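# Tuck chair under desk and park cart in bay

## Task

Shove the office chair fully beneath the desk so that it finishes upright with every wheel on the floor; roll the utility cart into the yellow-taped bay so all four of its wheels sit inside the tape lines and none rests on the tape; keep the desk roughly where it started, with its load still on top and nothing overhanging its edges; the robot must not topple or finish leaning, and at the end it must have released everything and backed away.

## Robot and tools

ROBOT. TidyBot++: a mobile base 0.54 m long, 0.50 m wide and 0.38 m tall on four driven casters, carrying a single seven-joint arm with a two-finger gripper. The shoulder sits 0.12 m ahead of the base centre, 0.68 m off the floor. base_camera is fixed on the chassis front (about 0.34 m up) looking ahead and down; wrist_camera rides on the hand and looks along it. At the start the arm is folded, hand down, with the wrist poking up to 0.08 m past the base front and the elbow as high as 1.15 m.

FRAMES. Base frame: origin on the floor below the base centre, x ahead, y to the left, z up, in metres. The odometry frame is the base frame as it was when the scene began. base_odometry gives x, y in that frame and heading in rad (left positive, -3.142 to 3.142); it counts wheel turns, so slip looks like travel and drift builds up. base_tilt is in degrees, positive when leaning forward or right.

move. One action per call; every motion starts at once.
- base: an object of offsets from where the base is now, along its own axes at the start of the command: translate_m (metres, forward positive, -2 to 2), strafe_m (metres, left positive, -2 to 2), rotate_rad (radians, counter-clockwise from above positive, -6.3 to 6.3). Translate and strafe together drive one straight line.
- joints: an object of absolute targets by name, in rad except the gripper. joint_1_rad any angle (rotates the whole arm about vertical; positive is clockwise from above, the reverse of heading). joint_2_rad -2.249 to 2.249 (shoulder, 0 = upper arm vertical). joint_3_rad any angle. joint_4_rad -2.579 to 2.579 (elbow, 0 = straight). joint_5_rad any angle. joint_6_rad -2.099 to 2.099 (wrist). joint_7_rad any angle (spins the hand). gripper_pos 0 (open, ~85 mm gap) to 1 (closed); gap is roughly 85 x (1 - gripper_pos) mm. Unbounded joints go the short way; for more than half a turn, send several steps.
- target: one list of seven numbers [x, y, z, qw, qx, qy, qz], an absolute pose for the point between the finger pads, metres and unit quaternion in the base frame, same as the hand_pose line. Hand z points out along the fingers, fingers close along hand y. With target, joints may only contain gripper_pos.
- speeds: optional caps for this action: translate_m and strafe_m 0.05 to 0.5 m/s, rotate_rad 0.1 to 1.57 rad/s. For a combined translate+strafe give the speed under one key only.
- cameras: list from base_camera, wrist_camera, all; omitted means all, [] means none.
- blocking: true (default) returns when all motion rests; false returns after about 0.5 s while motion continues.
An empty move just reports state and images. Unknown keys make the call invalid; out-of-range values get it refused.

OTHER TOOLS. wait(seconds 0 to 10, cameras). stop(cameras) brakes all running motions. zoom_image(camera, region [x0, y0, x1, y1] in pixels, at most 504 by 504; base_camera images are 644x364, wrist_camera 644x476). read_manual(section "licences") only returns licence text. finished_scene(scene = current scene number) ends the scene for good; the goal must hold with the robot gone.

RESULTS. The move line reads done or the worst status. base_status, joint_status and hand_status use: done, moving, off_target (rested short, may still be pushing), stopped, contact_stop, time_out, not_followed, torque_fault, limit_stop_at_motor_heat. "joint command not followed" or "pose unreachable" means a safety check held the arm back, with a cause. hand_pose is the measured hand pose; hand_target is where the commanded joints would put it. motor_effort is percent of max torque, with the last action's peak in brackets. on_its_own lists things the robot did uninstructed. Also watch ARM HIT, MOTOR HOT, OVER-TEMPERATURE FAULT, the Motor temperatures line and pictures (image order). If a call is refused or an unplanned stop (contact_stop, time_out, torque fault) appears, the remaining move, wait and finished_scene calls in that reply are skipped.

HAND USE. Targets usually land within about 3 cm; to correct, add (wanted position minus hand_pose) to your previous target. To keep the hand still, resend hand_target, not hand_pose. Hand-down reach tops out near 0.94 m height, and only close to the base. The arm does not avoid obstacles and will keep shoving whatever it meets. Low, close, forward-pointing targets can drive the arm into the base. Loads make the arm sag; never command a loaded joint to its current reading.

SAFETY. Creep slowly (e.g. 0.05 to 0.1 m/s) before touching the chair, cart or desk; contact at travel speed counts as a hit. A blocked base keeps pushing until it times out. Do not drive or turn while the arm is snagged above about 0.6 m, and avoid sideways swings with the arm stretched out: the robot can tip. Torque sensor limits are 104.5 N m (joint_1 to joint_4) and 51.3 N m (joint_5 to joint_7); exceeding one freezes the arm for 10 s. Motors overheat at 75 °C when holding loads or straining. Do not grip hard on things still resting on something, do not release objects while they move, and do not knock the desk's load. Something may briefly tug at held parts or nudge loose objects. When finished, open the gripper and back off.

Each tool is called as name(argument=value, ...) on one line, values as JSON.

## Session

move()

Scene clock: 0.00 s.
Motor temperatures (°C): [29 29 24 26 30 33 38]
base_odometry: x=+0.000 y=+0.000 heading=+0.000
base_tilt: forward=+0.4 right=+1.1
base_status: not commanded
joint_positions: joint_1_rad=-0.032 joint_2_rad=-0.369 joint_3_rad=+3.148 joint_4_rad=-2.503 joint_5_rad=-0.042 joint_6_rad=-0.844 joint_7_rad=+1.604 gripper_pos=+0.000
joint_status: not commanded
motor_effort: joint_1_rad=-2 joint_2_rad=-2 joint_3_rad=+1 joint_4_rad=+16 joint_5_rad=+0 joint_6_rad=+1 joint_7_rad=-2
hand_pose: x=+0.2837 y=+0.0154 z=+0.5996 quat_wxyz=(-0.018, +0.996, +0.016, +0.082) (m; base frame)
hand_target: x=+0.2842 y=+0.0154 z=+0.6000 quat_wxyz=(-0.018, +0.996, +0.016, +0.082) (m; base frame)
hand_status: not commanded
pictures: base_camera, wrist_camera
camera_calibration:
wrist_camera: T_world_to_cam=[[0.083058, -0.994069, -0.070201, 0.0355608], [-0.98196, -0.0696313, -0.175799, 0.442836], [0.169869, 0.0835361, -0.98192, 0.673109], [0, 0, 0, 1]] pos_world=[0.317554, 0.0099562, 0.741286]

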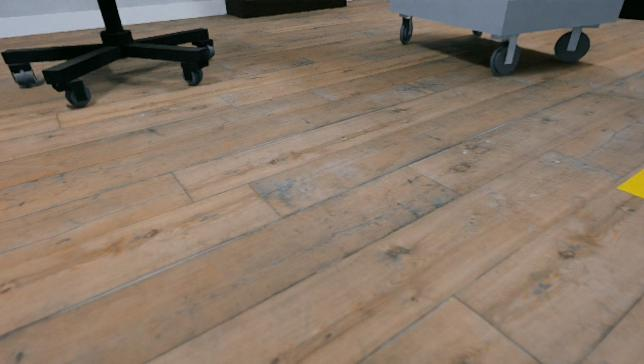

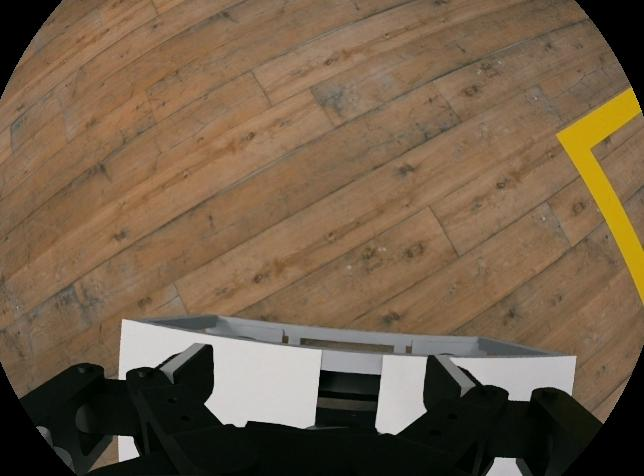

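move(joints={"joint_6_rad":0.2})

move(base={"rotate_rad":0.9})

move(base={"rotate_rad":-1.8})

Scene clock: 2.00 s.
Motor temperatures (°C): [29 29 24 26 30 33 38]
move: done
base_odometry: x=+0.000 y=+0.000 heading=+0.000
base_tilt: forward=+0.4 right=+1.1
base_status: not commanded
joint_positions: joint_1_rad=-0.032 joint_2_rad=-0.369 joint_3_rad=+3.148 joint_4_rad=-2.502 joint_5_rad=-0.042 joint_6_rad=+0.125 joint_7_rad=+1.604 gripper_pos=+0.000
joint_status: all done
motor_effort: joint_1_rad=-2(3) joint_2_rad=-7(7) joint_3_rad=+1(1) joint_4_rad=+20(20) joint_5_rad=+1(1) joint_6_rad=+7(8) joint_7_rad=-2(3)
hand_pose: x=+0.5150 y=+0.0095 z=+0.7747 quat_wxyz=(-0.008, +0.844, +0.005, +0.537) (m; base frame)
hand_target: x=+0.5244 y=+0.0087 z=+0.7967 quat_wxyz=(-0.007, +0.823, +0.004, +0.568) (m; base frame)
hand_status: not commanded
pictures: base_camera, wrist_camera
camera_calibration:
wrist_camera: T_world_to_cam=[[0.0753427, -0.997108, 0.00995444, -0.0352996], [-0.412877, -0.0402813, -0.909896, 0.975707], [0.907665, 0.064444, -0.414718, -0.0130057], [0, 0, 0, 1]] pos_world=[0.417312, 0.00494337, 0.882749]

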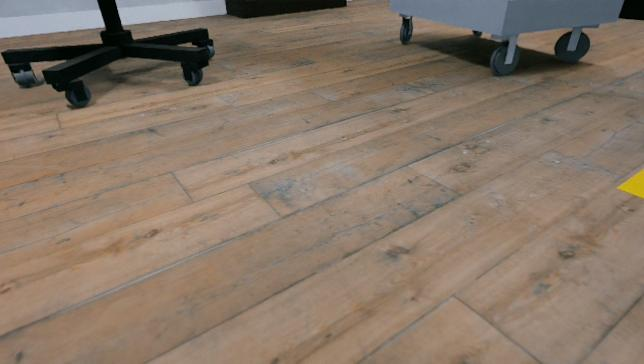

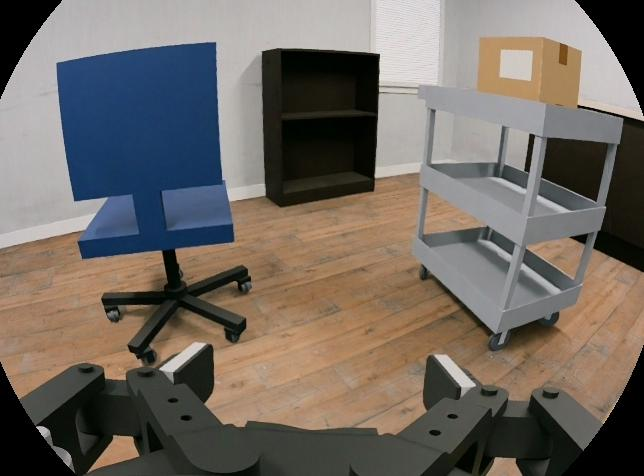

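Scene clock: 3.80 s.
Motor temperatures (°C): [29 29 24 26 30 33 38]
move: done
base_odometry: x=+0.000 y=+0.000 heading=+0.899
base_tilt: forward=+0.4 right=+1.1
base_status: done
joint_positions: joint_1_rad=-0.032 joint_2_rad=-0.369 joint_3_rad=+3.148 joint_4_rad=-2.502 joint_5_rad=-0.042 joint_6_rad=+0.125 joint_7_rad=+1.604 gripper_pos=+0.000
joint_status: not commanded
motor_effort: joint_1_rad=-2(3) joint_2_rad=-7(8) joint_3_rad=+1(2) joint_4_rad=+20(20) joint_5_rad=+0(1) joint_6_rad=+7(8) joint_7_rad=-2(3)
hand_pose: x=+0.5151 y=+0.0096 z=+0.7748 quat_wxyz=(-0.008, +0.844, +0.005, +0.537) (m; base frame)
hand_target: x=+0.5244 y=+0.0087 z=+0.7967 quat_wxyz=(-0.007, +0.823, +0.004, +0.568) (m; base frame)
hand_status: not commanded
pictures: base_camera, wrist_camera
camera_calibration:
wrist_camera: T_world_to_cam=[[0.0756319, -0.997085, 0.0100656, -0.0354136], [-0.412531, -0.0404786, -0.910044, 0.975761], [0.907799, 0.0646759, -0.41439, -0.0133354], [0, 0, 0, 1]] pos_world=[0.417316, 0.00504954, 0.882816]

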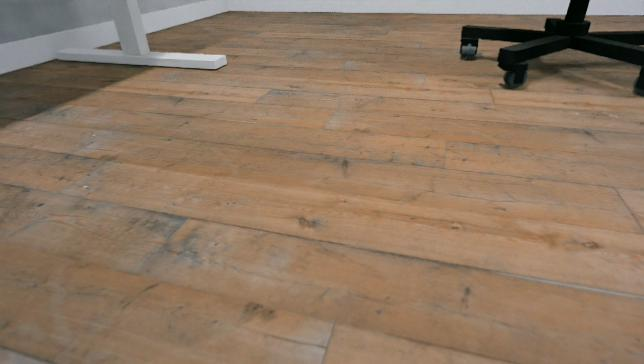

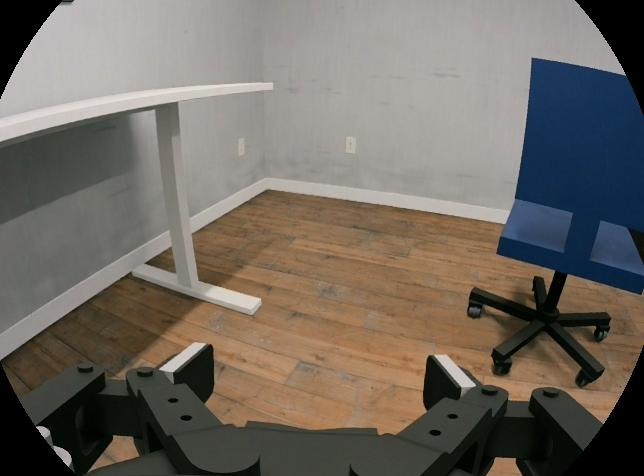

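Scene clock: 6.33 s.
Motor temperatures (°C): [29 29 24 26 30 33 38]
move: done
base_odometry: x=+0.000 y=+0.000 heading=-0.900
base_tilt: forward=+0.4 right=+1.1
base_status: done
joint_positions: joint_1_rad=-0.032 joint_2_rad=-0.369 joint_3_rad=+3.148 joint_4_rad=-2.502 joint_5_rad=-0.042 joint_6_rad=+0.126 joint_7_rad=+1.604 gripper_pos=+0.000
joint_status: not commanded
motor_effort: joint_1_rad=-1(3) joint_2_rad=-6(8) joint_3_rad=+1(2) joint_4_rad=+20(20) joint_5_rad=+1(1) joint_6_rad=+7(8) joint_7_rad=-2(3)
hand_pose: x=+0.5152 y=+0.0098 z=+0.7750 quat_wxyz=(-0.008, +0.843, +0.005, +0.537) (m; base frame)
hand_target: x=+0.5244 y=+0.0087 z=+0.7967 quat_wxyz=(-0.007, +0.823, +0.004, +0.568) (m; base frame)
hand_status: not commanded
pictures: base_camera, wrist_camera
camera_calibration:
wrist_camera: T_world_to_cam=[[0.0759545, -0.997059, 0.0102225, -0.035568], [-0.411739, -0.0406996, -0.910392, 0.975893], [0.908131, 0.0649394, -0.41362, -0.0141122], [0, 0, 0, 1]] pos_world=[0.417331, 0.00517147, 0.882972]

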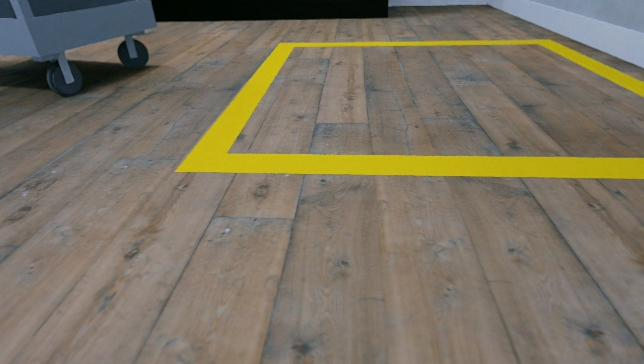

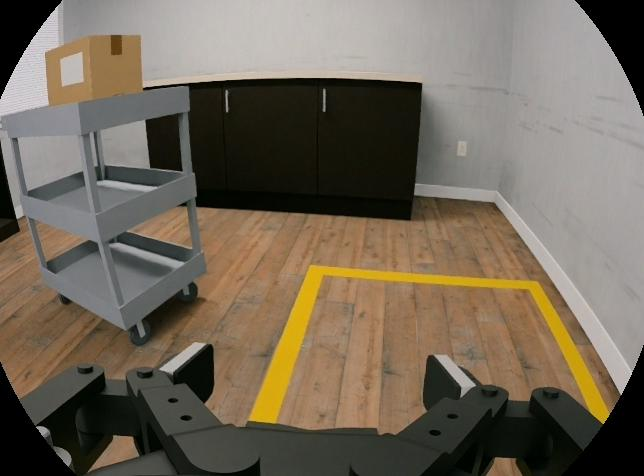

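move(base={"rotate_rad":2.5})

move(base={"rotate_rad":0.7})

Scene clock: 9.47 s.
Motor temperatures (°C): [29 29 24 26 30 33 38]
move: done
base_odometry: x=+0.000 y=+0.000 heading=+1.599
base_tilt: forward=+0.4 right=+1.1
base_status: done
joint_positions: joint_1_rad=-0.031 joint_2_rad=-0.369 joint_3_rad=+3.149 joint_4_rad=-2.502 joint_5_rad=-0.042 joint_6_rad=+0.126 joint_7_rad=+1.604 gripper_pos=+0.000
joint_status: not commanded
motor_effort: joint_1_rad=-2(3) joint_2_rad=-6(8) joint_3_rad=+1(2) joint_4_rad=+20(20) joint_5_rad=+1(1) joint_6_rad=+7(8) joint_7_rad=-2(3)
hand_pose: x=+0.5152 y=+0.0091 z=+0.7751 quat_wxyz=(-0.008, +0.843, +0.005, +0.537) (m; base frame)
hand_target: x=+0.5244 y=+0.0087 z=+0.7967 quat_wxyz=(-0.007, +0.823, +0.004, +0.568) (m; base frame)
hand_status: not commanded
pictures: base_camera, wrist_camera
camera_calibration:
wrist_camera: T_world_to_cam=[[0.0743792, -0.997182, 0.00980392, -0.0350998], [-0.411483, -0.0396445, -0.910555, 0.975979], [0.908377, 0.0636922, -0.413272, -0.0144804], [0, 0, 0, 1]] pos_world=[0.417363, 0.00461364, 0.883042]

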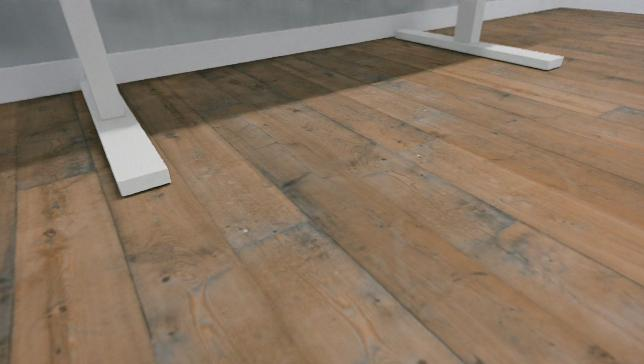

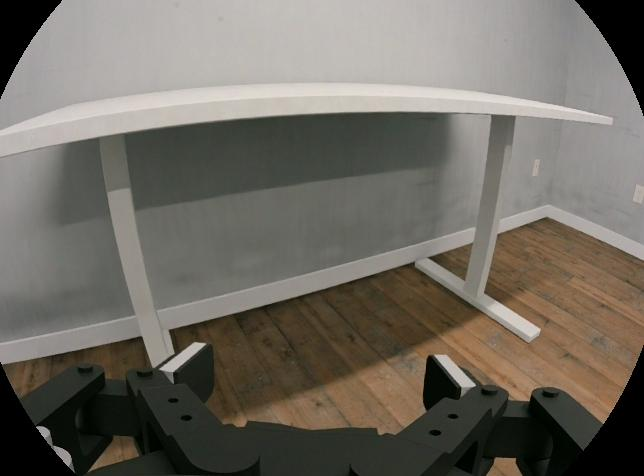

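Scene clock: 11.10 s.
Motor temperatures (°C): [29 29 24 26 30 33 38]
move: done
base_odometry: x=+0.000 y=+0.000 heading=+2.298
base_tilt: forward=+0.4 right=+1.1
base_status: done
joint_positions: joint_1_rad=-0.032 joint_2_rad=-0.369 joint_3_rad=+3.149 joint_4_rad=-2.502 joint_5_rad=-0.042 joint_6_rad=+0.126 joint_7_rad=+1.604 gripper_pos=+0.000
joint_status: not commanded
motor_effort: joint_1_rad=-2(3) joint_2_rad=-6(7) joint_3_rad=+1(2) joint_4_rad=+20(20) joint_5_rad=+0(1) joint_6_rad=+7(8) joint_7_rad=-2(3)
hand_pose: x=+0.5152 y=+0.0093 z=+0.7751 quat_wxyz=(-0.008, +0.843, +0.005, +0.537) (m; base frame)
hand_target: x=+0.5244 y=+0.0087 z=+0.7967 quat_wxyz=(-0.007, +0.823, +0.004, +0.568) (m; base frame)
hand_status: not commanded
pictures: base_camera, wrist_camera
camera_calibration:
wrist_camera: T_world_to_cam=[[0.0749063, -0.997141, 0.00996282, -0.0352706], [-0.411457, -0.0400068, -0.910551, 0.97597], [0.908346, 0.0641067, -0.413278, -0.0144692], [0, 0, 0, 1]] pos_world=[0.417355, 0.00480321, 0.883041]

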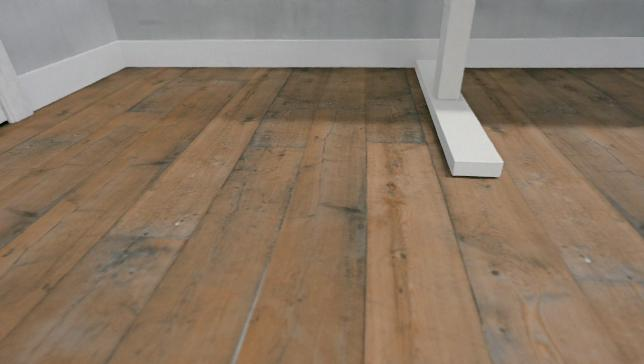

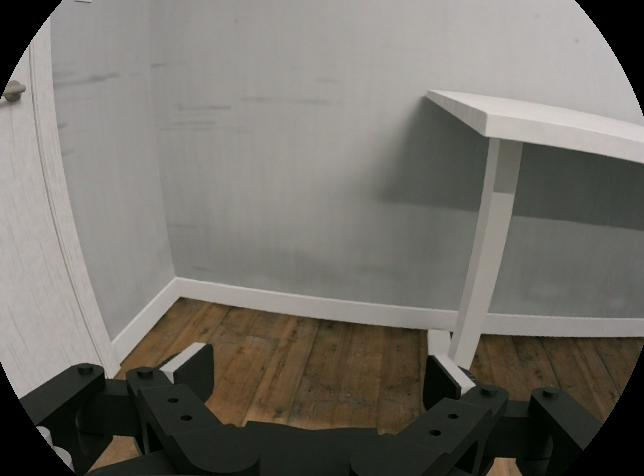

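move(base={"rotate_rad":-2.25}, cameras=[])

move(base={"translate_m":0.75,"strafe_m":-0.07})

Scene clock: 17.40 s.
Motor temperatures (°C): [29 29 24 26 30 33 38]
move: done
base_odometry: x=+0.000 y=+0.000 heading=+0.049
base_tilt: forward=+0.4 right=+1.1
base_status: done
joint_positions: joint_1_rad=-0.032 joint_2_rad=-0.369 joint_3_rad=+3.148 joint_4_rad=-2.502 joint_5_rad=-0.042 joint_6_rad=+0.126 joint_7_rad=+1.604 gripper_pos=+0.000
joint_status: not commanded
motor_effort: joint_1_rad=-2(3) joint_2_rad=-5(8) joint_3_rad=+1(2) joint_4_rad=+20(20) joint_5_rad=+0(1) joint_6_rad=+7(8) joint_7_rad=-2(3)
hand_pose: x=+0.5152 y=+0.0099 z=+0.7752 quat_wxyz=(-0.008, +0.843, +0.006, +0.537) (m; base frame)
hand_target: x=+0.5244 y=+0.0087 z=+0.7967 quat_wxyz=(-0.007, +0.823, +0.004, +0.568) (m; base frame)
hand_status: not commanded
pictures: none
No camera images: "cameras" was empty.

Scene clock: 20.20 s.
Motor temperatures (°C): [29 29 24 26 30 33 38]
move: done
base_odometry: x=+0.753 y=-0.033 heading=+0.049
base_tilt: forward=+0.4 right=+1.1
base_status: done
joint_positions: joint_1_rad=-0.032 joint_2_rad=-0.369 joint_3_rad=+3.148 joint_4_rad=-2.502 joint_5_rad=-0.042 joint_6_rad=+0.128 joint_7_rad=+1.604 gripper_pos=+0.000
joint_status: not commanded
motor_effort: joint_1_rad=-2(3) joint_2_rad=-7(8) joint_3_rad=+1(2) joint_4_rad=+20(21) joint_5_rad=+1(1) joint_6_rad=+8(8) joint_7_rad=-3(3)
hand_pose: x=+0.5154 y=+0.0099 z=+0.7756 quat_wxyz=(-0.008, +0.843, +0.006, +0.538) (m; base frame)
hand_target: x=+0.5244 y=+0.0087 z=+0.7967 quat_wxyz=(-0.007, +0.823, +0.004, +0.568) (m; base frame)
hand_status: not commanded
pictures: base_camera, wrist_camera
camera_calibration:
wrist_camera: T_world_to_cam=[[0.0762197, -0.997036, 0.0104747, -0.035793], [-0.409869, -0.0409061, -0.911227, 0.976214], [0.908954, 0.0651601, -0.411772, -0.0159726], [0, 0, 0, 1]] pos_world=[0.417366, 0.00528695, 0.88335]

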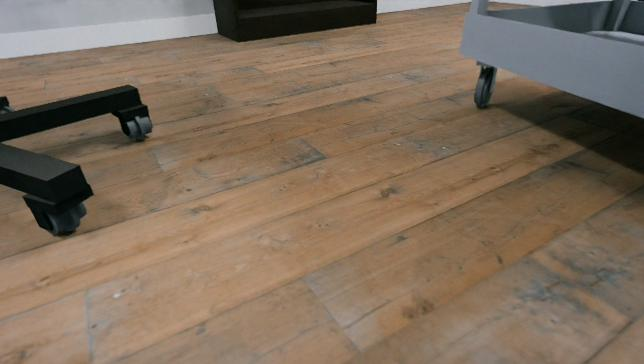

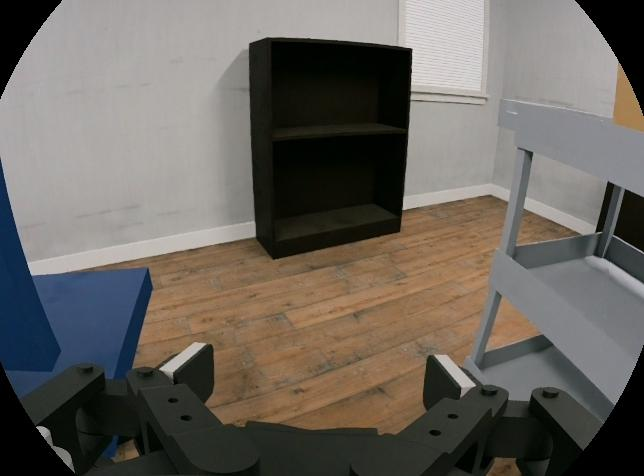

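move(base={"translate_m":1.0,"strafe_m":-0.02}, joints={"joint_6_rad":-0.84}, cameras=[])

move(base={"translate_m":0.55,"strafe_m":0.1}, cameras=[])

move(base={"rotate_rad":-1.6})

move(base={"rotate_rad":-1.08}, joints={"joint_1_rad":3.1})

Scene clock: 24.13 s.
Motor temperatures (°C): [29 29 24 26 30 33 38]
move: done
base_odometry: x=+1.753 y=-0.005 heading=+0.048
base_tilt: forward=+0.4 right=+1.1
base_status: done
joint_positions: joint_1_rad=-0.032 joint_2_rad=-0.369 joint_3_rad=+3.148 joint_4_rad=-2.503 joint_5_rad=-0.042 joint_6_rad=-0.766 joint_7_rad=+1.604 gripper_pos=+0.000
joint_status: all done
motor_effort: joint_1_rad=-2(3) joint_2_rad=-2(7) joint_3_rad=+1(2) joint_4_rad=+16(20) joint_5_rad=+0(1) joint_6_rad=+1(8) joint_7_rad=-3(3)
hand_pose: x=+0.3074 y=+0.0154 z=+0.6044 quat_wxyz=(-0.017, +0.992, +0.016, +0.121) (m; base frame)
hand_target: x=+0.2855 y=+0.0154 z=+0.6002 quat_wxyz=(-0.017, +0.996, +0.016, +0.085) (m; base frame)
hand_status: not commanded
pictures: none
No camera images: "cameras" was empty.

Scene clock: 26.57 s.
Motor temperatures (°C): [29 29 24 26 30 33 38]
move: done
base_odometry: x=+2.298 y=+0.122 heading=+0.048
base_tilt: forward=+0.4 right=+1.1
base_status: done
joint_positions: joint_1_rad=-0.032 joint_2_rad=-0.369 joint_3_rad=+3.148 joint_4_rad=-2.503 joint_5_rad=-0.042 joint_6_rad=-0.767 joint_7_rad=+1.604 gripper_pos=+0.000
joint_status: not commanded
motor_effort: joint_1_rad=-2(2) joint_2_rad=-2(5) joint_3_rad=+1(2) joint_4_rad=+16(17) joint_5_rad=+0(1) joint_6_rad=+2(2) joint_7_rad=-2(3)
hand_pose: x=+0.3069 y=+0.0154 z=+0.6043 quat_wxyz=(-0.017, +0.993, +0.016, +0.120) (m; base frame)
hand_target: x=+0.2855 y=+0.0154 z=+0.6002 quat_wxyz=(-0.017, +0.996, +0.016, +0.085) (m; base frame)
hand_status: not commanded
pictures: none
No camera images: "cameras" was empty.

Scene clock: 28.87 s.
Motor temperatures (°C): [29 29 24 26 30 33 38]
move: done
base_odometry: x=+2.298 y=+0.122 heading=-1.551
base_tilt: forward=+0.4 right=+1.1
base_status: done
joint_positions: joint_1_rad=-0.032 joint_2_rad=-0.369 joint_3_rad=+3.148 joint_4_rad=-2.503 joint_5_rad=-0.042 joint_6_rad=-0.767 joint_7_rad=+1.604 gripper_pos=+0.000
joint_status: not commanded
motor_effort: joint_1_rad=-2(3) joint_2_rad=-3(4) joint_3_rad=+1(2) joint_4_rad=+17(17) joint_5_rad=+0(1) joint_6_rad=+1(2) joint_7_rad=-2(3)
hand_pose: x=+0.3069 y=+0.0154 z=+0.6043 quat_wxyz=(-0.017, +0.993, +0.016, +0.120) (m; base frame)
hand_target: x=+0.2855 y=+0.0154 z=+0.6002 quat_wxyz=(-0.017, +0.996, +0.016, +0.085) (m; base frame)
hand_status: not commanded
pictures: base_camera, wrist_camera
camera_calibration:
wrist_camera: T_world_to_cam=[[0.0863507, -0.994228, -0.0636777, 0.0290614], [-0.965727, -0.0678289, -0.25054, 0.506663], [0.244775, 0.0831296, -0.96601, 0.641125], [0, 0, 0, 1]] pos_world=[0.329858, 0.00996354, 0.748123]

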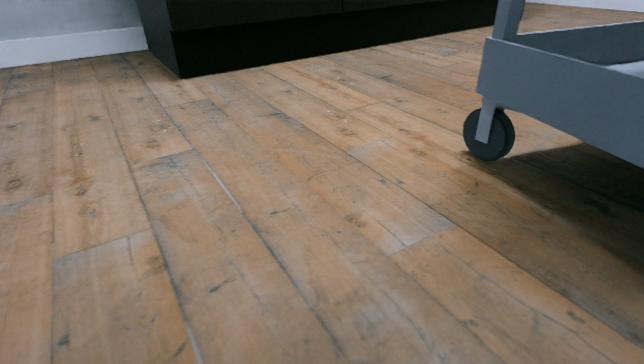

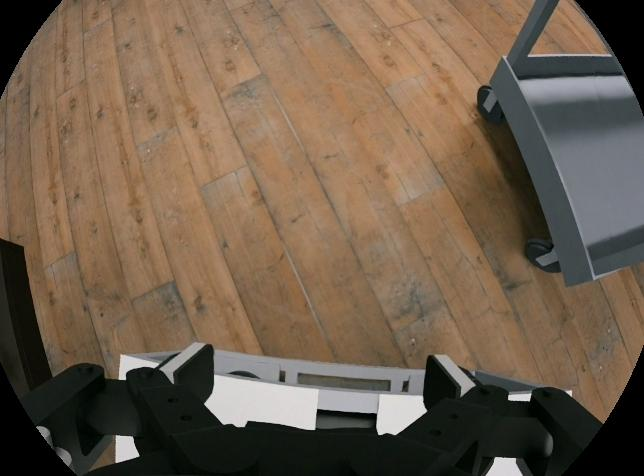

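Scene clock: 32.80 s.
Motor temperatures (°C): [29 29 24 26 30 33 38]
move: done
base_odometry: x=+2.298 y=+0.122 heading=-2.630
base_tilt: forward=+0.4 right=+1.1
base_status: done
joint_positions: joint_1_rad=+3.086 joint_2_rad=-0.369 joint_3_rad=+3.148 joint_4_rad=-2.503 joint_5_rad=-0.042 joint_6_rad=-0.767 joint_7_rad=+1.604 gripper_pos=+0.000
joint_status: all done
motor_effort: joint_1_rad=-2(3) joint_2_rad=-3(3) joint_3_rad=+1(2) joint_4_rad=+16(16) joint_5_rad=+0(1) joint_6_rad=+2(2) joint_7_rad=-2(3)
hand_pose: x=-0.0685 y=-0.0198 z=+0.6043 quat_wxyz=(+0.120, +0.028, -0.992, +0.018) (m; base frame)
hand_target: x=-0.0473 y=-0.0170 z=+0.6002 quat_wxyz=(+0.084, +0.021, -0.996, +0.018) (m; base frame)
hand_status: not commanded
pictures: base_camera, wrist_camera
camera_calibration:
wrist_camera: T_world_to_cam=[[-0.109494, 0.991945, -0.0636827, 0.0523716], [0.963899, 0.0903171, -0.250481, 0.276986], [-0.242712, -0.0888099, -0.966025, 0.699156], [0, 0, 0, 1]] pos_world=[-0.0915585, -0.0148743, 0.748117]

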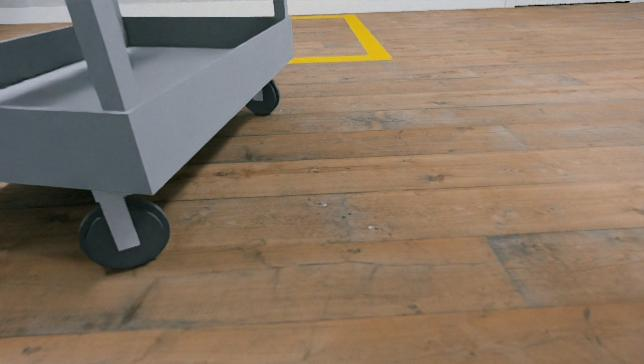

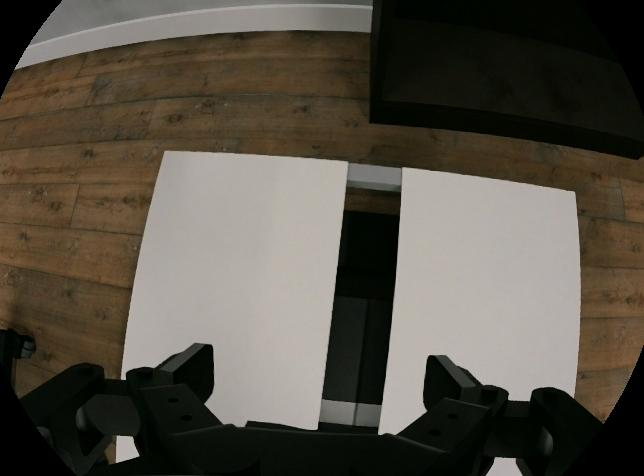

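move(base={"translate_m":0.2,"strafe_m":0.47,"rotate_rad":-0.2}, speeds={"translate_m":0.3})

Scene clock: 36.10 s.
Motor temperatures (°C): [29 29 24 27 30 33 38]
move: done
base_odometry: x=+2.353 y=-0.386 heading=-2.831
base_tilt: forward=+0.4 right=+1.1
base_status: done
joint_positions: joint_1_rad=+3.088 joint_2_rad=-0.369 joint_3_rad=+3.148 joint_4_rad=-2.503 joint_5_rad=-0.042 joint_6_rad=-0.767 joint_7_rad=+1.604 gripper_pos=+0.000
joint_status: not commanded
motor_effort: joint_1_rad=-2(3) joint_2_rad=-2(4) joint_3_rad=+1(2) joint_4_rad=+16(17) joint_5_rad=+0(1) joint_6_rad=+2(2) joint_7_rad=-2(3)
hand_pose: x=-0.0685 y=-0.0195 z=+0.6043 quat_wxyz=(+0.120, +0.027, -0.992, +0.018) (m; base frame)
hand_target: x=-0.0473 y=-0.0170 z=+0.6002 quat_wxyz=(+0.084, +0.021, -0.996, +0.018) (m; base frame)
hand_status: not commanded
pictures: base_camera, wrist_camera
camera_calibration:
wrist_camera: T_world_to_cam=[[-0.108007, 0.992108, -0.0636827, 0.0521946], [0.964034, 0.0888723, -0.250481, 0.27697], [-0.242845, -0.088446, -0.966025, 0.699172], [0, 0, 0, 1]] pos_world=[-0.0915806, -0.0145587, 0.748117]

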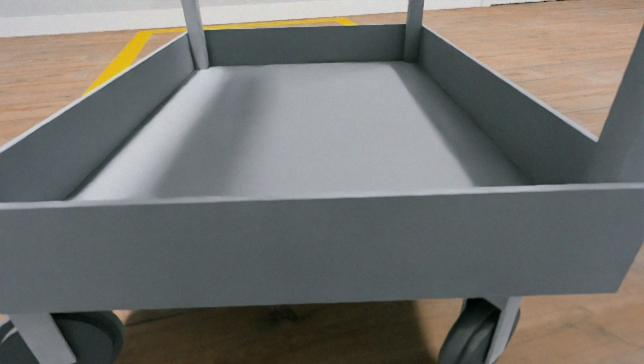

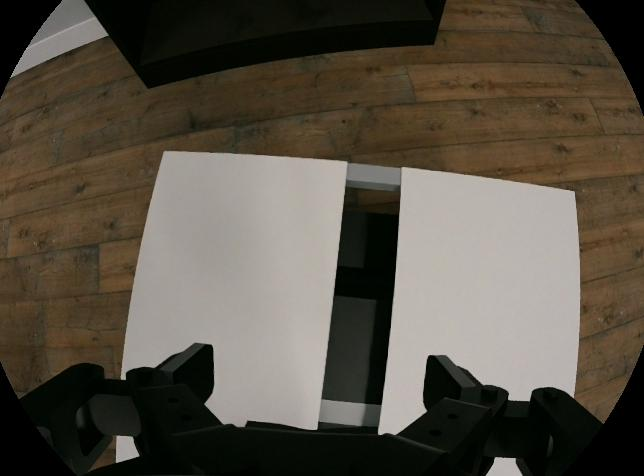

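move(base={"translate_m":0.15}, speeds={"translate_m":0.06}, cameras=[])

move(base={"translate_m":0.25,"rotate_rad":0.15}, speeds={"translate_m":0.12,"rotate_rad":0.1}, cameras=[])

move(base={"translate_m":0.25,"rotate_rad":0.15}, speeds={"translate_m":0.12,"rotate_rad":0.1})

Scene clock: 39.93 s.
Motor temperatures (°C): [29 29 24 27 30 33 38]
move: done
base_odometry: x=+2.211 y=-0.432 heading=-2.831
base_tilt: forward=+0.4 right=+1.1
base_status: done
joint_positions: joint_1_rad=+3.088 joint_2_rad=-0.358 joint_3_rad=+3.148 joint_4_rad=-2.503 joint_5_rad=-0.042 joint_6_rad=-0.768 joint_7_rad=+1.604 gripper_pos=+0.000
joint_status: not commanded
motor_effort: joint_1_rad=-1(2) joint_2_rad=-3(11) joint_3_rad=+1(1) joint_4_rad=+16(17) joint_5_rad=+0(1) joint_6_rad=+1(2) joint_7_rad=-2(3)
hand_pose: x=-0.0674 y=-0.0194 z=+0.6021 quat_wxyz=(+0.114, +0.027, -0.993, +0.018) (m; base frame)
hand_target: x=-0.0473 y=-0.0170 z=+0.6002 quat_wxyz=(+0.084, +0.021, -0.996, +0.018) (m; base frame)
hand_status: not commanded
pictures: none
No camera images: "cameras" was empty.

Scene clock: 42.63 s.
Motor temperatures (°C): [29 29 24 27 30 33 38]
move: done
base_odometry: x=+1.972 y=-0.509 heading=-2.680
base_tilt: forward=+0.4 right=+1.1
base_status: done
joint_positions: joint_1_rad=+3.089 joint_2_rad=-0.357 joint_3_rad=+3.148 joint_4_rad=-2.503 joint_5_rad=-0.042 joint_6_rad=-0.769 joint_7_rad=+1.604 gripper_pos=+0.000
joint_status: not commanded
motor_effort: joint_1_rad=-2(3) joint_2_rad=-2(12) joint_3_rad=+0(2) joint_4_rad=+16(17) joint_5_rad=+0(1) joint_6_rad=+2(2) joint_7_rad=-2(3)
hand_pose: x=-0.0671 y=-0.0192 z=+0.6019 quat_wxyz=(+0.113, +0.026, -0.993, +0.018) (m; base frame)
hand_target: x=-0.0473 y=-0.0170 z=+0.6002 quat_wxyz=(+0.084, +0.021, -0.996, +0.018) (m; base frame)
hand_status: not commanded
pictures: none
No camera images: "cameras" was empty.

Scene clock: 45.27 s.
Motor temperatures (°C): [29 29 24 27 30 33 38]
move: done
base_odometry: x=+1.748 y=-0.620 heading=-2.529
base_tilt: forward=+0.4 right=+1.1
base_status: done
joint_positions: joint_1_rad=+3.094 joint_2_rad=-0.353 joint_3_rad=+3.148 joint_4_rad=-2.503 joint_5_rad=-0.042 joint_6_rad=-0.771 joint_7_rad=+1.604 gripper_pos=+0.000
joint_status: not commanded
motor_effort: joint_1_rad=-1(3) joint_2_rad=-3(15) joint_3_rad=+1(1) joint_4_rad=+16(17) joint_5_rad=+0(1) joint_6_rad=+1(2) joint_7_rad=-2(3)
hand_pose: x=-0.0664 y=-0.0183 z=+0.6011 quat_wxyz=(+0.110, +0.024, -0.993, +0.018) (m; base frame)
hand_target: x=-0.0473 y=-0.0170 z=+0.6002 quat_wxyz=(+0.084, +0.021, -0.996, +0.018) (m; base frame)
hand_status: not commanded
pictures: base_camera, wrist_camera
camera_calibration:
wrist_camera: T_world_to_cam=[[-0.100593, 0.992814, -0.0648176, 0.0521569], [0.969212, 0.0830684, -0.231794, 0.263018], [-0.224744, -0.0861389, -0.970603, 0.700697], [0, 0, 0, 1]] pos_world=[-0.0921955, -0.0132733, 0.744445]

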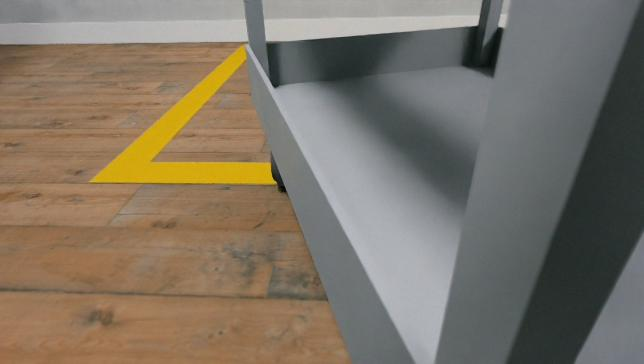

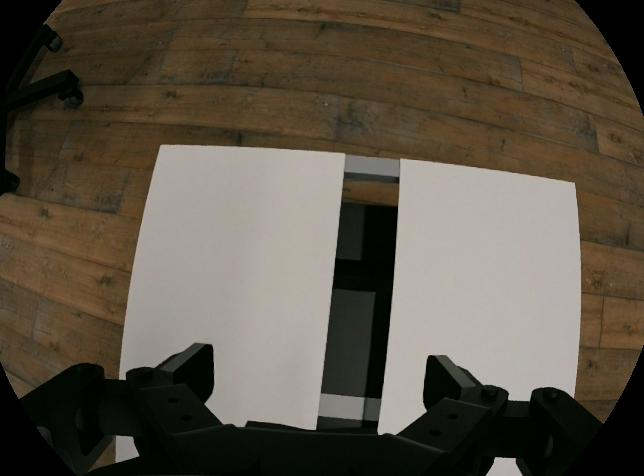

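move(base={"translate_m":-0.06}, cameras=[])

move(base={"strafe_m":-0.2}, cameras=["base_camera"])

Scene clock: 47.10 s.
Motor temperatures (°C): [29 29 24 27 30 33 38]
move: done
base_odometry: x=+1.797 y=-0.586 heading=-2.529
base_tilt: forward=+0.4 right=+1.1
base_status: done
joint_positions: joint_1_rad=+3.094 joint_2_rad=-0.356 joint_3_rad=+3.148 joint_4_rad=-2.503 joint_5_rad=-0.042 joint_6_rad=-0.771 joint_7_rad=+1.604 gripper_pos=+0.000
joint_status: not commanded
motor_effort: joint_1_rad=-1(3) joint_2_rad=-2(5) joint_3_rad=+1(2) joint_4_rad=+16(18) joint_5_rad=+0(1) joint_6_rad=+1(2) joint_7_rad=-3(3)
hand_pose: x=-0.0665 y=-0.0183 z=+0.6016 quat_wxyz=(+0.112, +0.024, -0.993, +0.018) (m; base frame)
hand_target: x=-0.0473 y=-0.0170 z=+0.6002 quat_wxyz=(+0.084, +0.021, -0.996, +0.018) (m; base frame)
hand_status: not commanded
pictures: none
No camera images: "cameras" was empty.

Scene clock: 48.60 s.
Motor temperatures (°C): [29 29 24 27 30 33 38]
move: done
base_odometry: x=+1.682 y=-0.422 heading=-2.529
base_tilt: forward=+0.4 right=+1.1
base_status: done
joint_positions: joint_1_rad=+3.094 joint_2_rad=-0.356 joint_3_rad=+3.148 joint_4_rad=-2.503 joint_5_rad=-0.042 joint_6_rad=-0.771 joint_7_rad=+1.604 gripper_pos=+0.000
joint_status: not commanded
motor_effort: joint_1_rad=-2(2) joint_2_rad=-3(3) joint_3_rad=+1(2) joint_4_rad=+16(16) joint_5_rad=+0(1) joint_6_rad=+2(2) joint_7_rad=-2(3)
hand_pose: x=-0.0665 y=-0.0183 z=+0.6016 quat_wxyz=(+0.112, +0.024, -0.993, +0.018) (m; base frame)
hand_target: x=-0.0473 y=-0.0170 z=+0.6002 quat_wxyz=(+0.084, +0.021, -0.996, +0.018) (m; base frame)
hand_status: not commanded
pictures: base_camera

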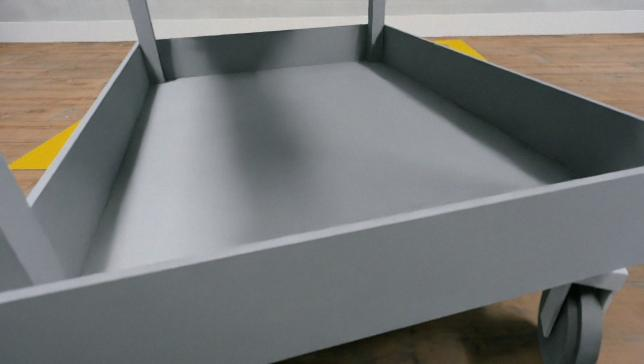

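move(base={"translate_m":0.22}, speeds={"translate_m":0.06}, cameras=[])

move(base={"translate_m":0.4}, speeds={"translate_m":0.12}, cameras=["base_camera"])

Scene clock: 53.23 s.
Motor temperatures (°C): [29 29 24 27 30 33 38]
move: done
base_odometry: x=+1.502 y=-0.548 heading=-2.529
base_tilt: forward=+0.4 right=+1.1
base_status: done
joint_positions: joint_1_rad=+3.094 joint_2_rad=-0.360 joint_3_rad=+3.148 joint_4_rad=-2.503 joint_5_rad=-0.042 joint_6_rad=-0.772 joint_7_rad=+1.604 gripper_pos=+0.000
joint_status: not commanded
motor_effort: joint_1_rad=-2(3) joint_2_rad=-3(11) joint_3_rad=+1(2) joint_4_rad=+16(17) joint_5_rad=+0(1) joint_6_rad=+1(2) joint_7_rad=-2(3)
hand_pose: x=-0.0666 y=-0.0183 z=+0.6023 quat_wxyz=(+0.113, +0.024, -0.993, +0.018) (m; base frame)
hand_target: x=-0.0473 y=-0.0170 z=+0.6002 quat_wxyz=(+0.084, +0.021, -0.996, +0.018) (m; base frame)
hand_status: not commanded
pictures: none
No camera images: "cameras" was empty.

Scene clock: 57.17 s.
Motor temperatures (°C): [29 29 24 27 30 33 38]
move: done
base_odometry: x=+1.175 y=-0.778 heading=-2.529
base_tilt: forward=+0.4 right=+1.1
base_status: done
joint_positions: joint_1_rad=+3.095 joint_2_rad=-0.362 joint_3_rad=+3.148 joint_4_rad=-2.503 joint_5_rad=-0.042 joint_6_rad=-0.772 joint_7_rad=+1.604 gripper_pos=+0.000
joint_status: not commanded
motor_effort: joint_1_rad=-2(3) joint_2_rad=-2(12) joint_3_rad=+1(2) joint_4_rad=+16(17) joint_5_rad=+1(1) joint_6_rad=+1(2) joint_7_rad=-2(3)
hand_pose: x=-0.0666 y=-0.0182 z=+0.6026 quat_wxyz=(+0.114, +0.024, -0.993, +0.018) (m; base frame)
hand_target: x=-0.0473 y=-0.0170 z=+0.6002 quat_wxyz=(+0.084, +0.021, -0.996, +0.018) (m; base frame)
hand_status: not commanded
pictures: base_camera

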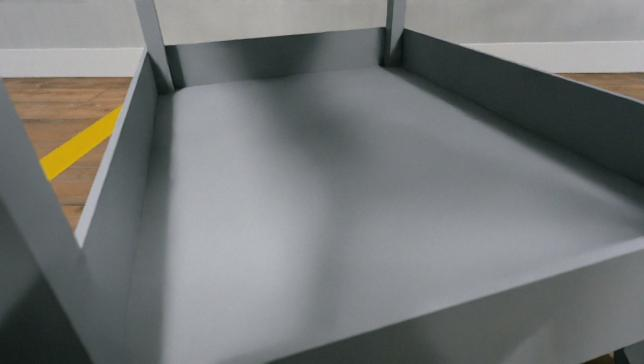

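move(base={"translate_m":0.21}, speeds={"translate_m":0.12}, cameras=[])

move(base={"translate_m":-0.6}, cameras=["base_camera"])

Scene clock: 59.93 s.
Motor temperatures (°C): [29 29 24 27 30 33 38]
move: contact_stop
base_odometry: x=+1.004 y=-0.898 heading=-2.528
base_tilt: forward=+0.2 right=+1.1
base_status: translate_m contact_stop (by the wheels' count: +0.209 of +0.210)
joint_positions: joint_1_rad=+3.096 joint_2_rad=-0.332 joint_3_rad=+3.148 joint_4_rad=-2.503 joint_5_rad=-0.042 joint_6_rad=-0.773 joint_7_rad=+1.604 gripper_pos=+0.000
joint_status: not commanded
motor_effort: joint_1_rad=-3(3) joint_2_rad=-11(14) joint_3_rad=+1(2) joint_4_rad=+16(17) joint_5_rad=+0(1) joint_6_rad=+1(2) joint_7_rad=-2(3)
hand_pose: x=-0.0642 y=-0.0179 z=+0.5971 quat_wxyz=(+0.099, +0.023, -0.995, +0.017) (m; base frame)
hand_target: x=-0.0473 y=-0.0170 z=+0.6002 quat_wxyz=(+0.084, +0.021, -0.996, +0.018) (m; base frame)
hand_status: not commanded
pictures: none
No camera images: "cameras" was empty.

not run: a stop that you did not command came earlier in this reply.

move(base={"translate_m":-0.5}, joints={"joint_1_rad":-0.03,"joint_6_rad":0.2})

Scene clock: 64.03 s.
Motor temperatures (°C): [29 29 24 27 30 33 38]
move: done
base_odometry: x=+1.413 y=-0.610 heading=-2.527
base_tilt: forward=+0.4 right=+1.1
base_status: done
joint_positions: joint_1_rad=-0.017 joint_2_rad=-0.370 joint_3_rad=+3.148 joint_4_rad=-2.503 joint_5_rad=-0.042 joint_6_rad=+0.121 joint_7_rad=+1.604 gripper_pos=+0.000
joint_status: all done
motor_effort: joint_1_rad=-2(4) joint_2_rad=-6(13) joint_3_rad=+1(2) joint_4_rad=+19(20) joint_5_rad=+0(1) joint_6_rad=+7(9) joint_7_rad=-2(3)
hand_pose: x=+0.5144 y=+0.0040 z=+0.7735 quat_wxyz=(-0.004, +0.845, -0.001, +0.535) (m; base frame)
hand_target: x=+0.5244 y=+0.0081 z=+0.7967 quat_wxyz=(-0.007, +0.823, +0.004, +0.568) (m; base frame)
hand_status: not commanded
pictures: base_camera, wrist_camera
camera_calibration:
wrist_camera: T_world_to_cam=[[0.06154, -0.998055, 0.00997092, -0.0336142], [-0.416712, -0.0347694, -0.908373, 0.974971], [0.906953, 0.0517463, -0.418041, -0.00953408], [0, 0, 0, 1]] pos_world=[0.416998, 0.000843716, 0.881987]

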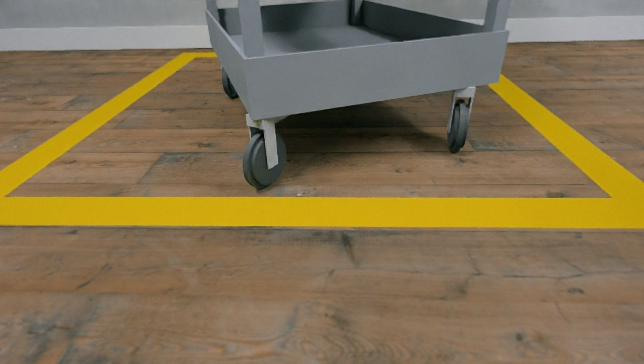

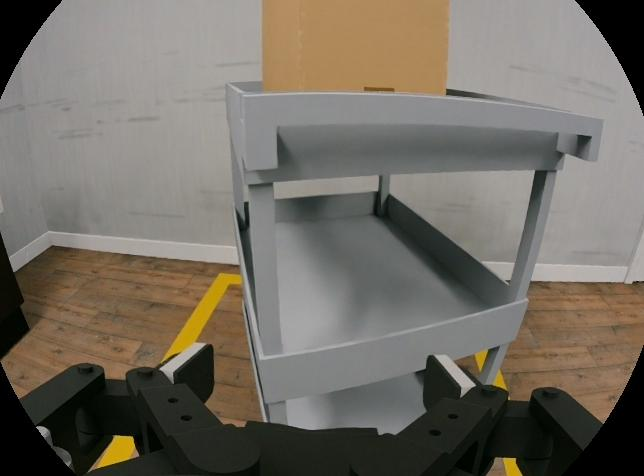

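move(base={"translate_m":0.33}, joints={"joint_1_rad":3.1,"joint_6_rad":-0.84}, cameras=[])

move(base={"translate_m":0.35}, speeds={"translate_m":0.08}, cameras=[])

move(base={"translate_m":-0.55}, joints={"joint_1_rad":-0.03,"joint_6_rad":0.2})

Scene clock: 68.40 s.
Motor temperatures (°C): [29 29 24 27 30 33 38]
move: done
base_odometry: x=+1.143 y=-0.800 heading=-2.528
base_tilt: forward=+0.3 right=+1.1
base_status: done
joint_positions: joint_1_rad=+3.086 joint_2_rad=-0.365 joint_3_rad=+3.148 joint_4_rad=-2.503 joint_5_rad=-0.042 joint_6_rad=-0.758 joint_7_rad=+1.604 gripper_pos=+0.000
joint_status: all done
motor_effort: joint_1_rad=-2(3) joint_2_rad=-4(10) joint_3_rad=+1(3) joint_4_rad=+16(21) joint_5_rad=+0(1) joint_6_rad=+2(9) joint_7_rad=-2(3)
hand_pose: x=-0.0711 y=-0.0199 z=+0.6043 quat_wxyz=(+0.123, +0.028, -0.992, +0.018) (m; base frame)
hand_target: x=-0.0473 y=-0.0170 z=+0.6002 quat_wxyz=(+0.084, +0.021, -0.996, +0.018) (m; base frame)
hand_status: not commanded
pictures: none
No camera images: "cameras" was empty.

Scene clock: 73.40 s.
Motor temperatures (°C): [29 29 24 27 30 33 38]
move: done
base_odometry: x=+0.858 y=-1.001 heading=-2.527
base_tilt: forward=+0.1 right=+1.1
base_status: done
joint_positions: joint_1_rad=+3.092 joint_2_rad=-0.335 joint_3_rad=+3.148 joint_4_rad=-2.503 joint_5_rad=-0.042 joint_6_rad=-0.764 joint_7_rad=+1.604 gripper_pos=+0.000
joint_status: not commanded
motor_effort: joint_1_rad=-2(3) joint_2_rad=-11(13) joint_3_rad=+1(2) joint_4_rad=+16(18) joint_5_rad=+0(1) joint_6_rad=+1(2) joint_7_rad=-2(3)
hand_pose: x=-0.0669 y=-0.0186 z=+0.5982 quat_wxyz=(+0.104, +0.025, -0.994, +0.017) (m; base frame)
hand_target: x=-0.0473 y=-0.0170 z=+0.6002 quat_wxyz=(+0.084, +0.021, -0.996, +0.018) (m; base frame)
hand_status: not commanded
pictures: none
No camera images: "cameras" was empty.

Scene clock: 77.33 s.
Motor temperatures (°C): [29 29 24 27 30 33 38]
move: done
base_odometry: x=+1.308 y=-0.684 heading=-2.527
base_tilt: forward=+0.4 right=+1.1
base_status: done
joint_positions: joint_1_rad=-0.017 joint_2_rad=-0.369 joint_3_rad=+3.148 joint_4_rad=-2.503 joint_5_rad=-0.042 joint_6_rad=+0.121 joint_7_rad=+1.604 gripper_pos=+0.000
joint_status: all done
motor_effort: joint_1_rad=-2(3) joint_2_rad=-6(13) joint_3_rad=+1(2) joint_4_rad=+20(20) joint_5_rad=+0(1) joint_6_rad=+7(8) joint_7_rad=-2(3)
hand_pose: x=+0.5144 y=+0.0040 z=+0.7734 quat_wxyz=(-0.004, +0.845, -0.001, +0.535) (m; base frame)
hand_target: x=+0.5244 y=+0.0081 z=+0.7967 quat_wxyz=(-0.007, +0.823, +0.004, +0.568) (m; base frame)
hand_status: not commanded
pictures: base_camera, wrist_camera
camera_calibration:
wrist_camera: T_world_to_cam=[[0.0615172, -0.998057, 0.00994028, -0.0335894], [-0.417114, -0.0347549, -0.90819, 0.974876], [0.90677, 0.051723, -0.418441, -0.00922284], [0, 0, 0, 1]] pos_world=[0.417064, 0.00083465, 0.881847]

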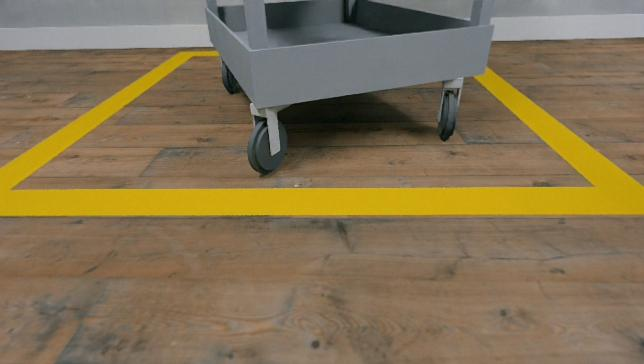

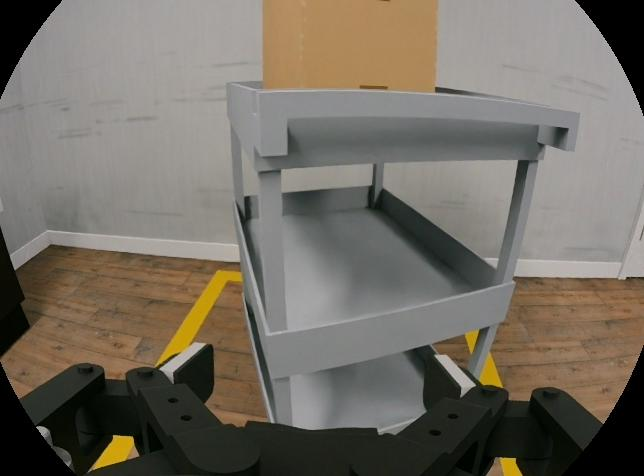

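move(base={"translate_m":-0.3}, cameras=[])

move(base={"rotate_rad":-2.1})

Scene clock: 79.33 s.
Motor temperatures (°C): [29 29 24 27 30 33 38]
move: done
base_odometry: x=+1.553 y=-0.511 heading=-2.526
base_tilt: forward=+0.4 right=+1.1
base_status: done
joint_positions: joint_1_rad=-0.017 joint_2_rad=-0.370 joint_3_rad=+3.148 joint_4_rad=-2.503 joint_5_rad=-0.042 joint_6_rad=+0.127 joint_7_rad=+1.604 gripper_pos=+0.000
joint_status: not commanded
motor_effort: joint_1_rad=-2(2) joint_2_rad=-5(9) joint_3_rad=+1(2) joint_4_rad=+20(21) joint_5_rad=+1(1) joint_6_rad=+7(8) joint_7_rad=-2(3)
hand_pose: x=+0.5151 y=+0.0040 z=+0.7755 quat_wxyz=(-0.004, +0.843, -0.001, +0.538) (m; base frame)
hand_target: x=+0.5244 y=+0.0081 z=+0.7967 quat_wxyz=(-0.007, +0.823, +0.004, +0.568) (m; base frame)
hand_status: not commanded
pictures: none
No camera images: "cameras" was empty.

Scene clock: 81.97 s.
Motor temperatures (°C): [29 29 24 27 30 33 38]
move: done
base_odometry: x=+1.553 y=-0.511 heading=+1.658
base_tilt: forward=+0.3 right=+1.1
base_status: done
joint_positions: joint_1_rad=-0.021 joint_2_rad=-0.370 joint_3_rad=+3.148 joint_4_rad=-2.503 joint_5_rad=-0.042 joint_6_rad=+0.127 joint_7_rad=+1.604 gripper_pos=+0.000
joint_status: not commanded
motor_effort: joint_1_rad=-1(3) joint_2_rad=-6(8) joint_3_rad=+1(2) joint_4_rad=+20(20) joint_5_rad=+0(1) joint_6_rad=+7(8) joint_7_rad=-2(3)
hand_pose: x=+0.5151 y=+0.0055 z=+0.7755 quat_wxyz=(-0.005, +0.843, +0.001, +0.538) (m; base frame)
hand_target: x=+0.5244 y=+0.0081 z=+0.7967 quat_wxyz=(-0.007, +0.823, +0.004, +0.568) (m; base frame)
hand_status: not commanded
pictures: base_camera, wrist_camera
camera_calibration:
wrist_camera: T_world_to_cam=[[0.0652721, -0.997813, 0.0104097, -0.0344222], [-0.410565, -0.0363623, -0.911106, 0.976041], [0.909492, 0.0551959, -0.412041, -0.0154273], [0, 0, 0, 1]] pos_world=[0.417006, 0.00199569, 0.883278]

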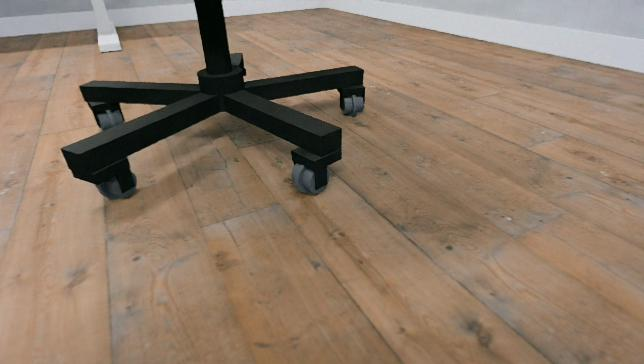

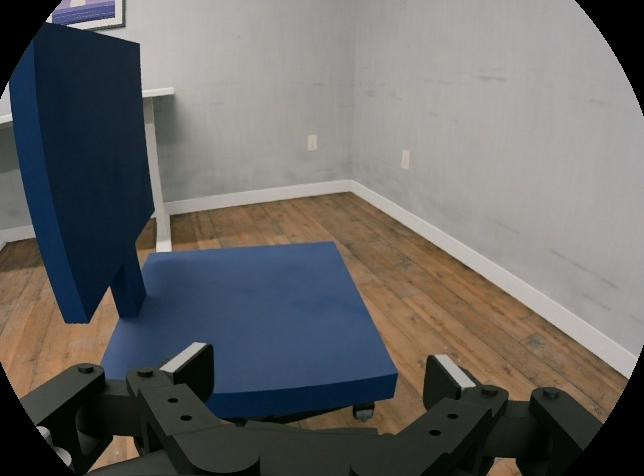

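move(target=[0.52, -0.05, 0.53, 0, 1, 0, 0], joints={"gripper_pos":1})

Scene clock: 85.53 s.
Motor temperatures (°C): [29 29 24 27 30 33 38]
move: off_target
base_odometry: x=+1.553 y=-0.511 heading=+1.658
base_tilt: forward=+0.4 right=+1.1
base_status: not commanded
joint_positions: joint_1_rad=+0.096 joint_2_rad=+0.438 joint_3_rad=+3.153 joint_4_rad=-1.928 joint_5_rad=-0.042 joint_6_rad=-0.711 joint_7_rad=+1.670 gripper_pos=+0.999
joint_status: all done
motor_effort: joint_1_rad=-2(3) joint_2_rad=-30(31) joint_3_rad=+1(1) joint_4_rad=+13(21) joint_5_rad=+0(1) joint_6_rad=+0(8) joint_7_rad=-2(3)
hand_pose: x=+0.5364 y=-0.0351 z=+0.5279 quat_wxyz=(-0.008, +0.999, -0.018, +0.033) (m; base frame)
hand_target: x=+0.5200 y=-0.0500 z=+0.5300 quat_wxyz=(+0.000, +1.000, +0.000, +0.000) (m; base frame)
hand_status: off_target (0.022 m and 4.5 deg from the pose sent, 0.252 m and 65.1 deg at the start)
pictures: base_camera, wrist_camera
camera_calibration:
wrist_camera: T_world_to_cam=[[0.00783887, -0.99814, -0.0604533, -0.00556301], [-0.996938, -0.00309696, -0.0781373, 0.633672], [0.0778048, 0.0608807, -0.995108, 0.619515], [0, 0, 0, 1]] pos_world=[0.583574, -0.0413067, 0.665662]

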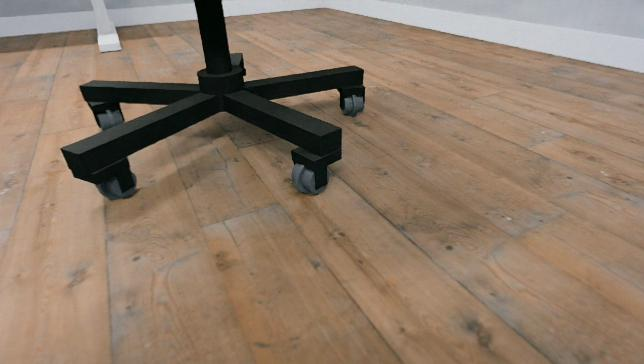

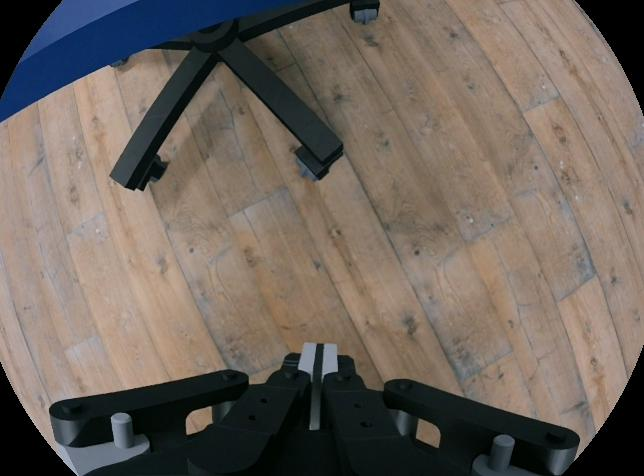

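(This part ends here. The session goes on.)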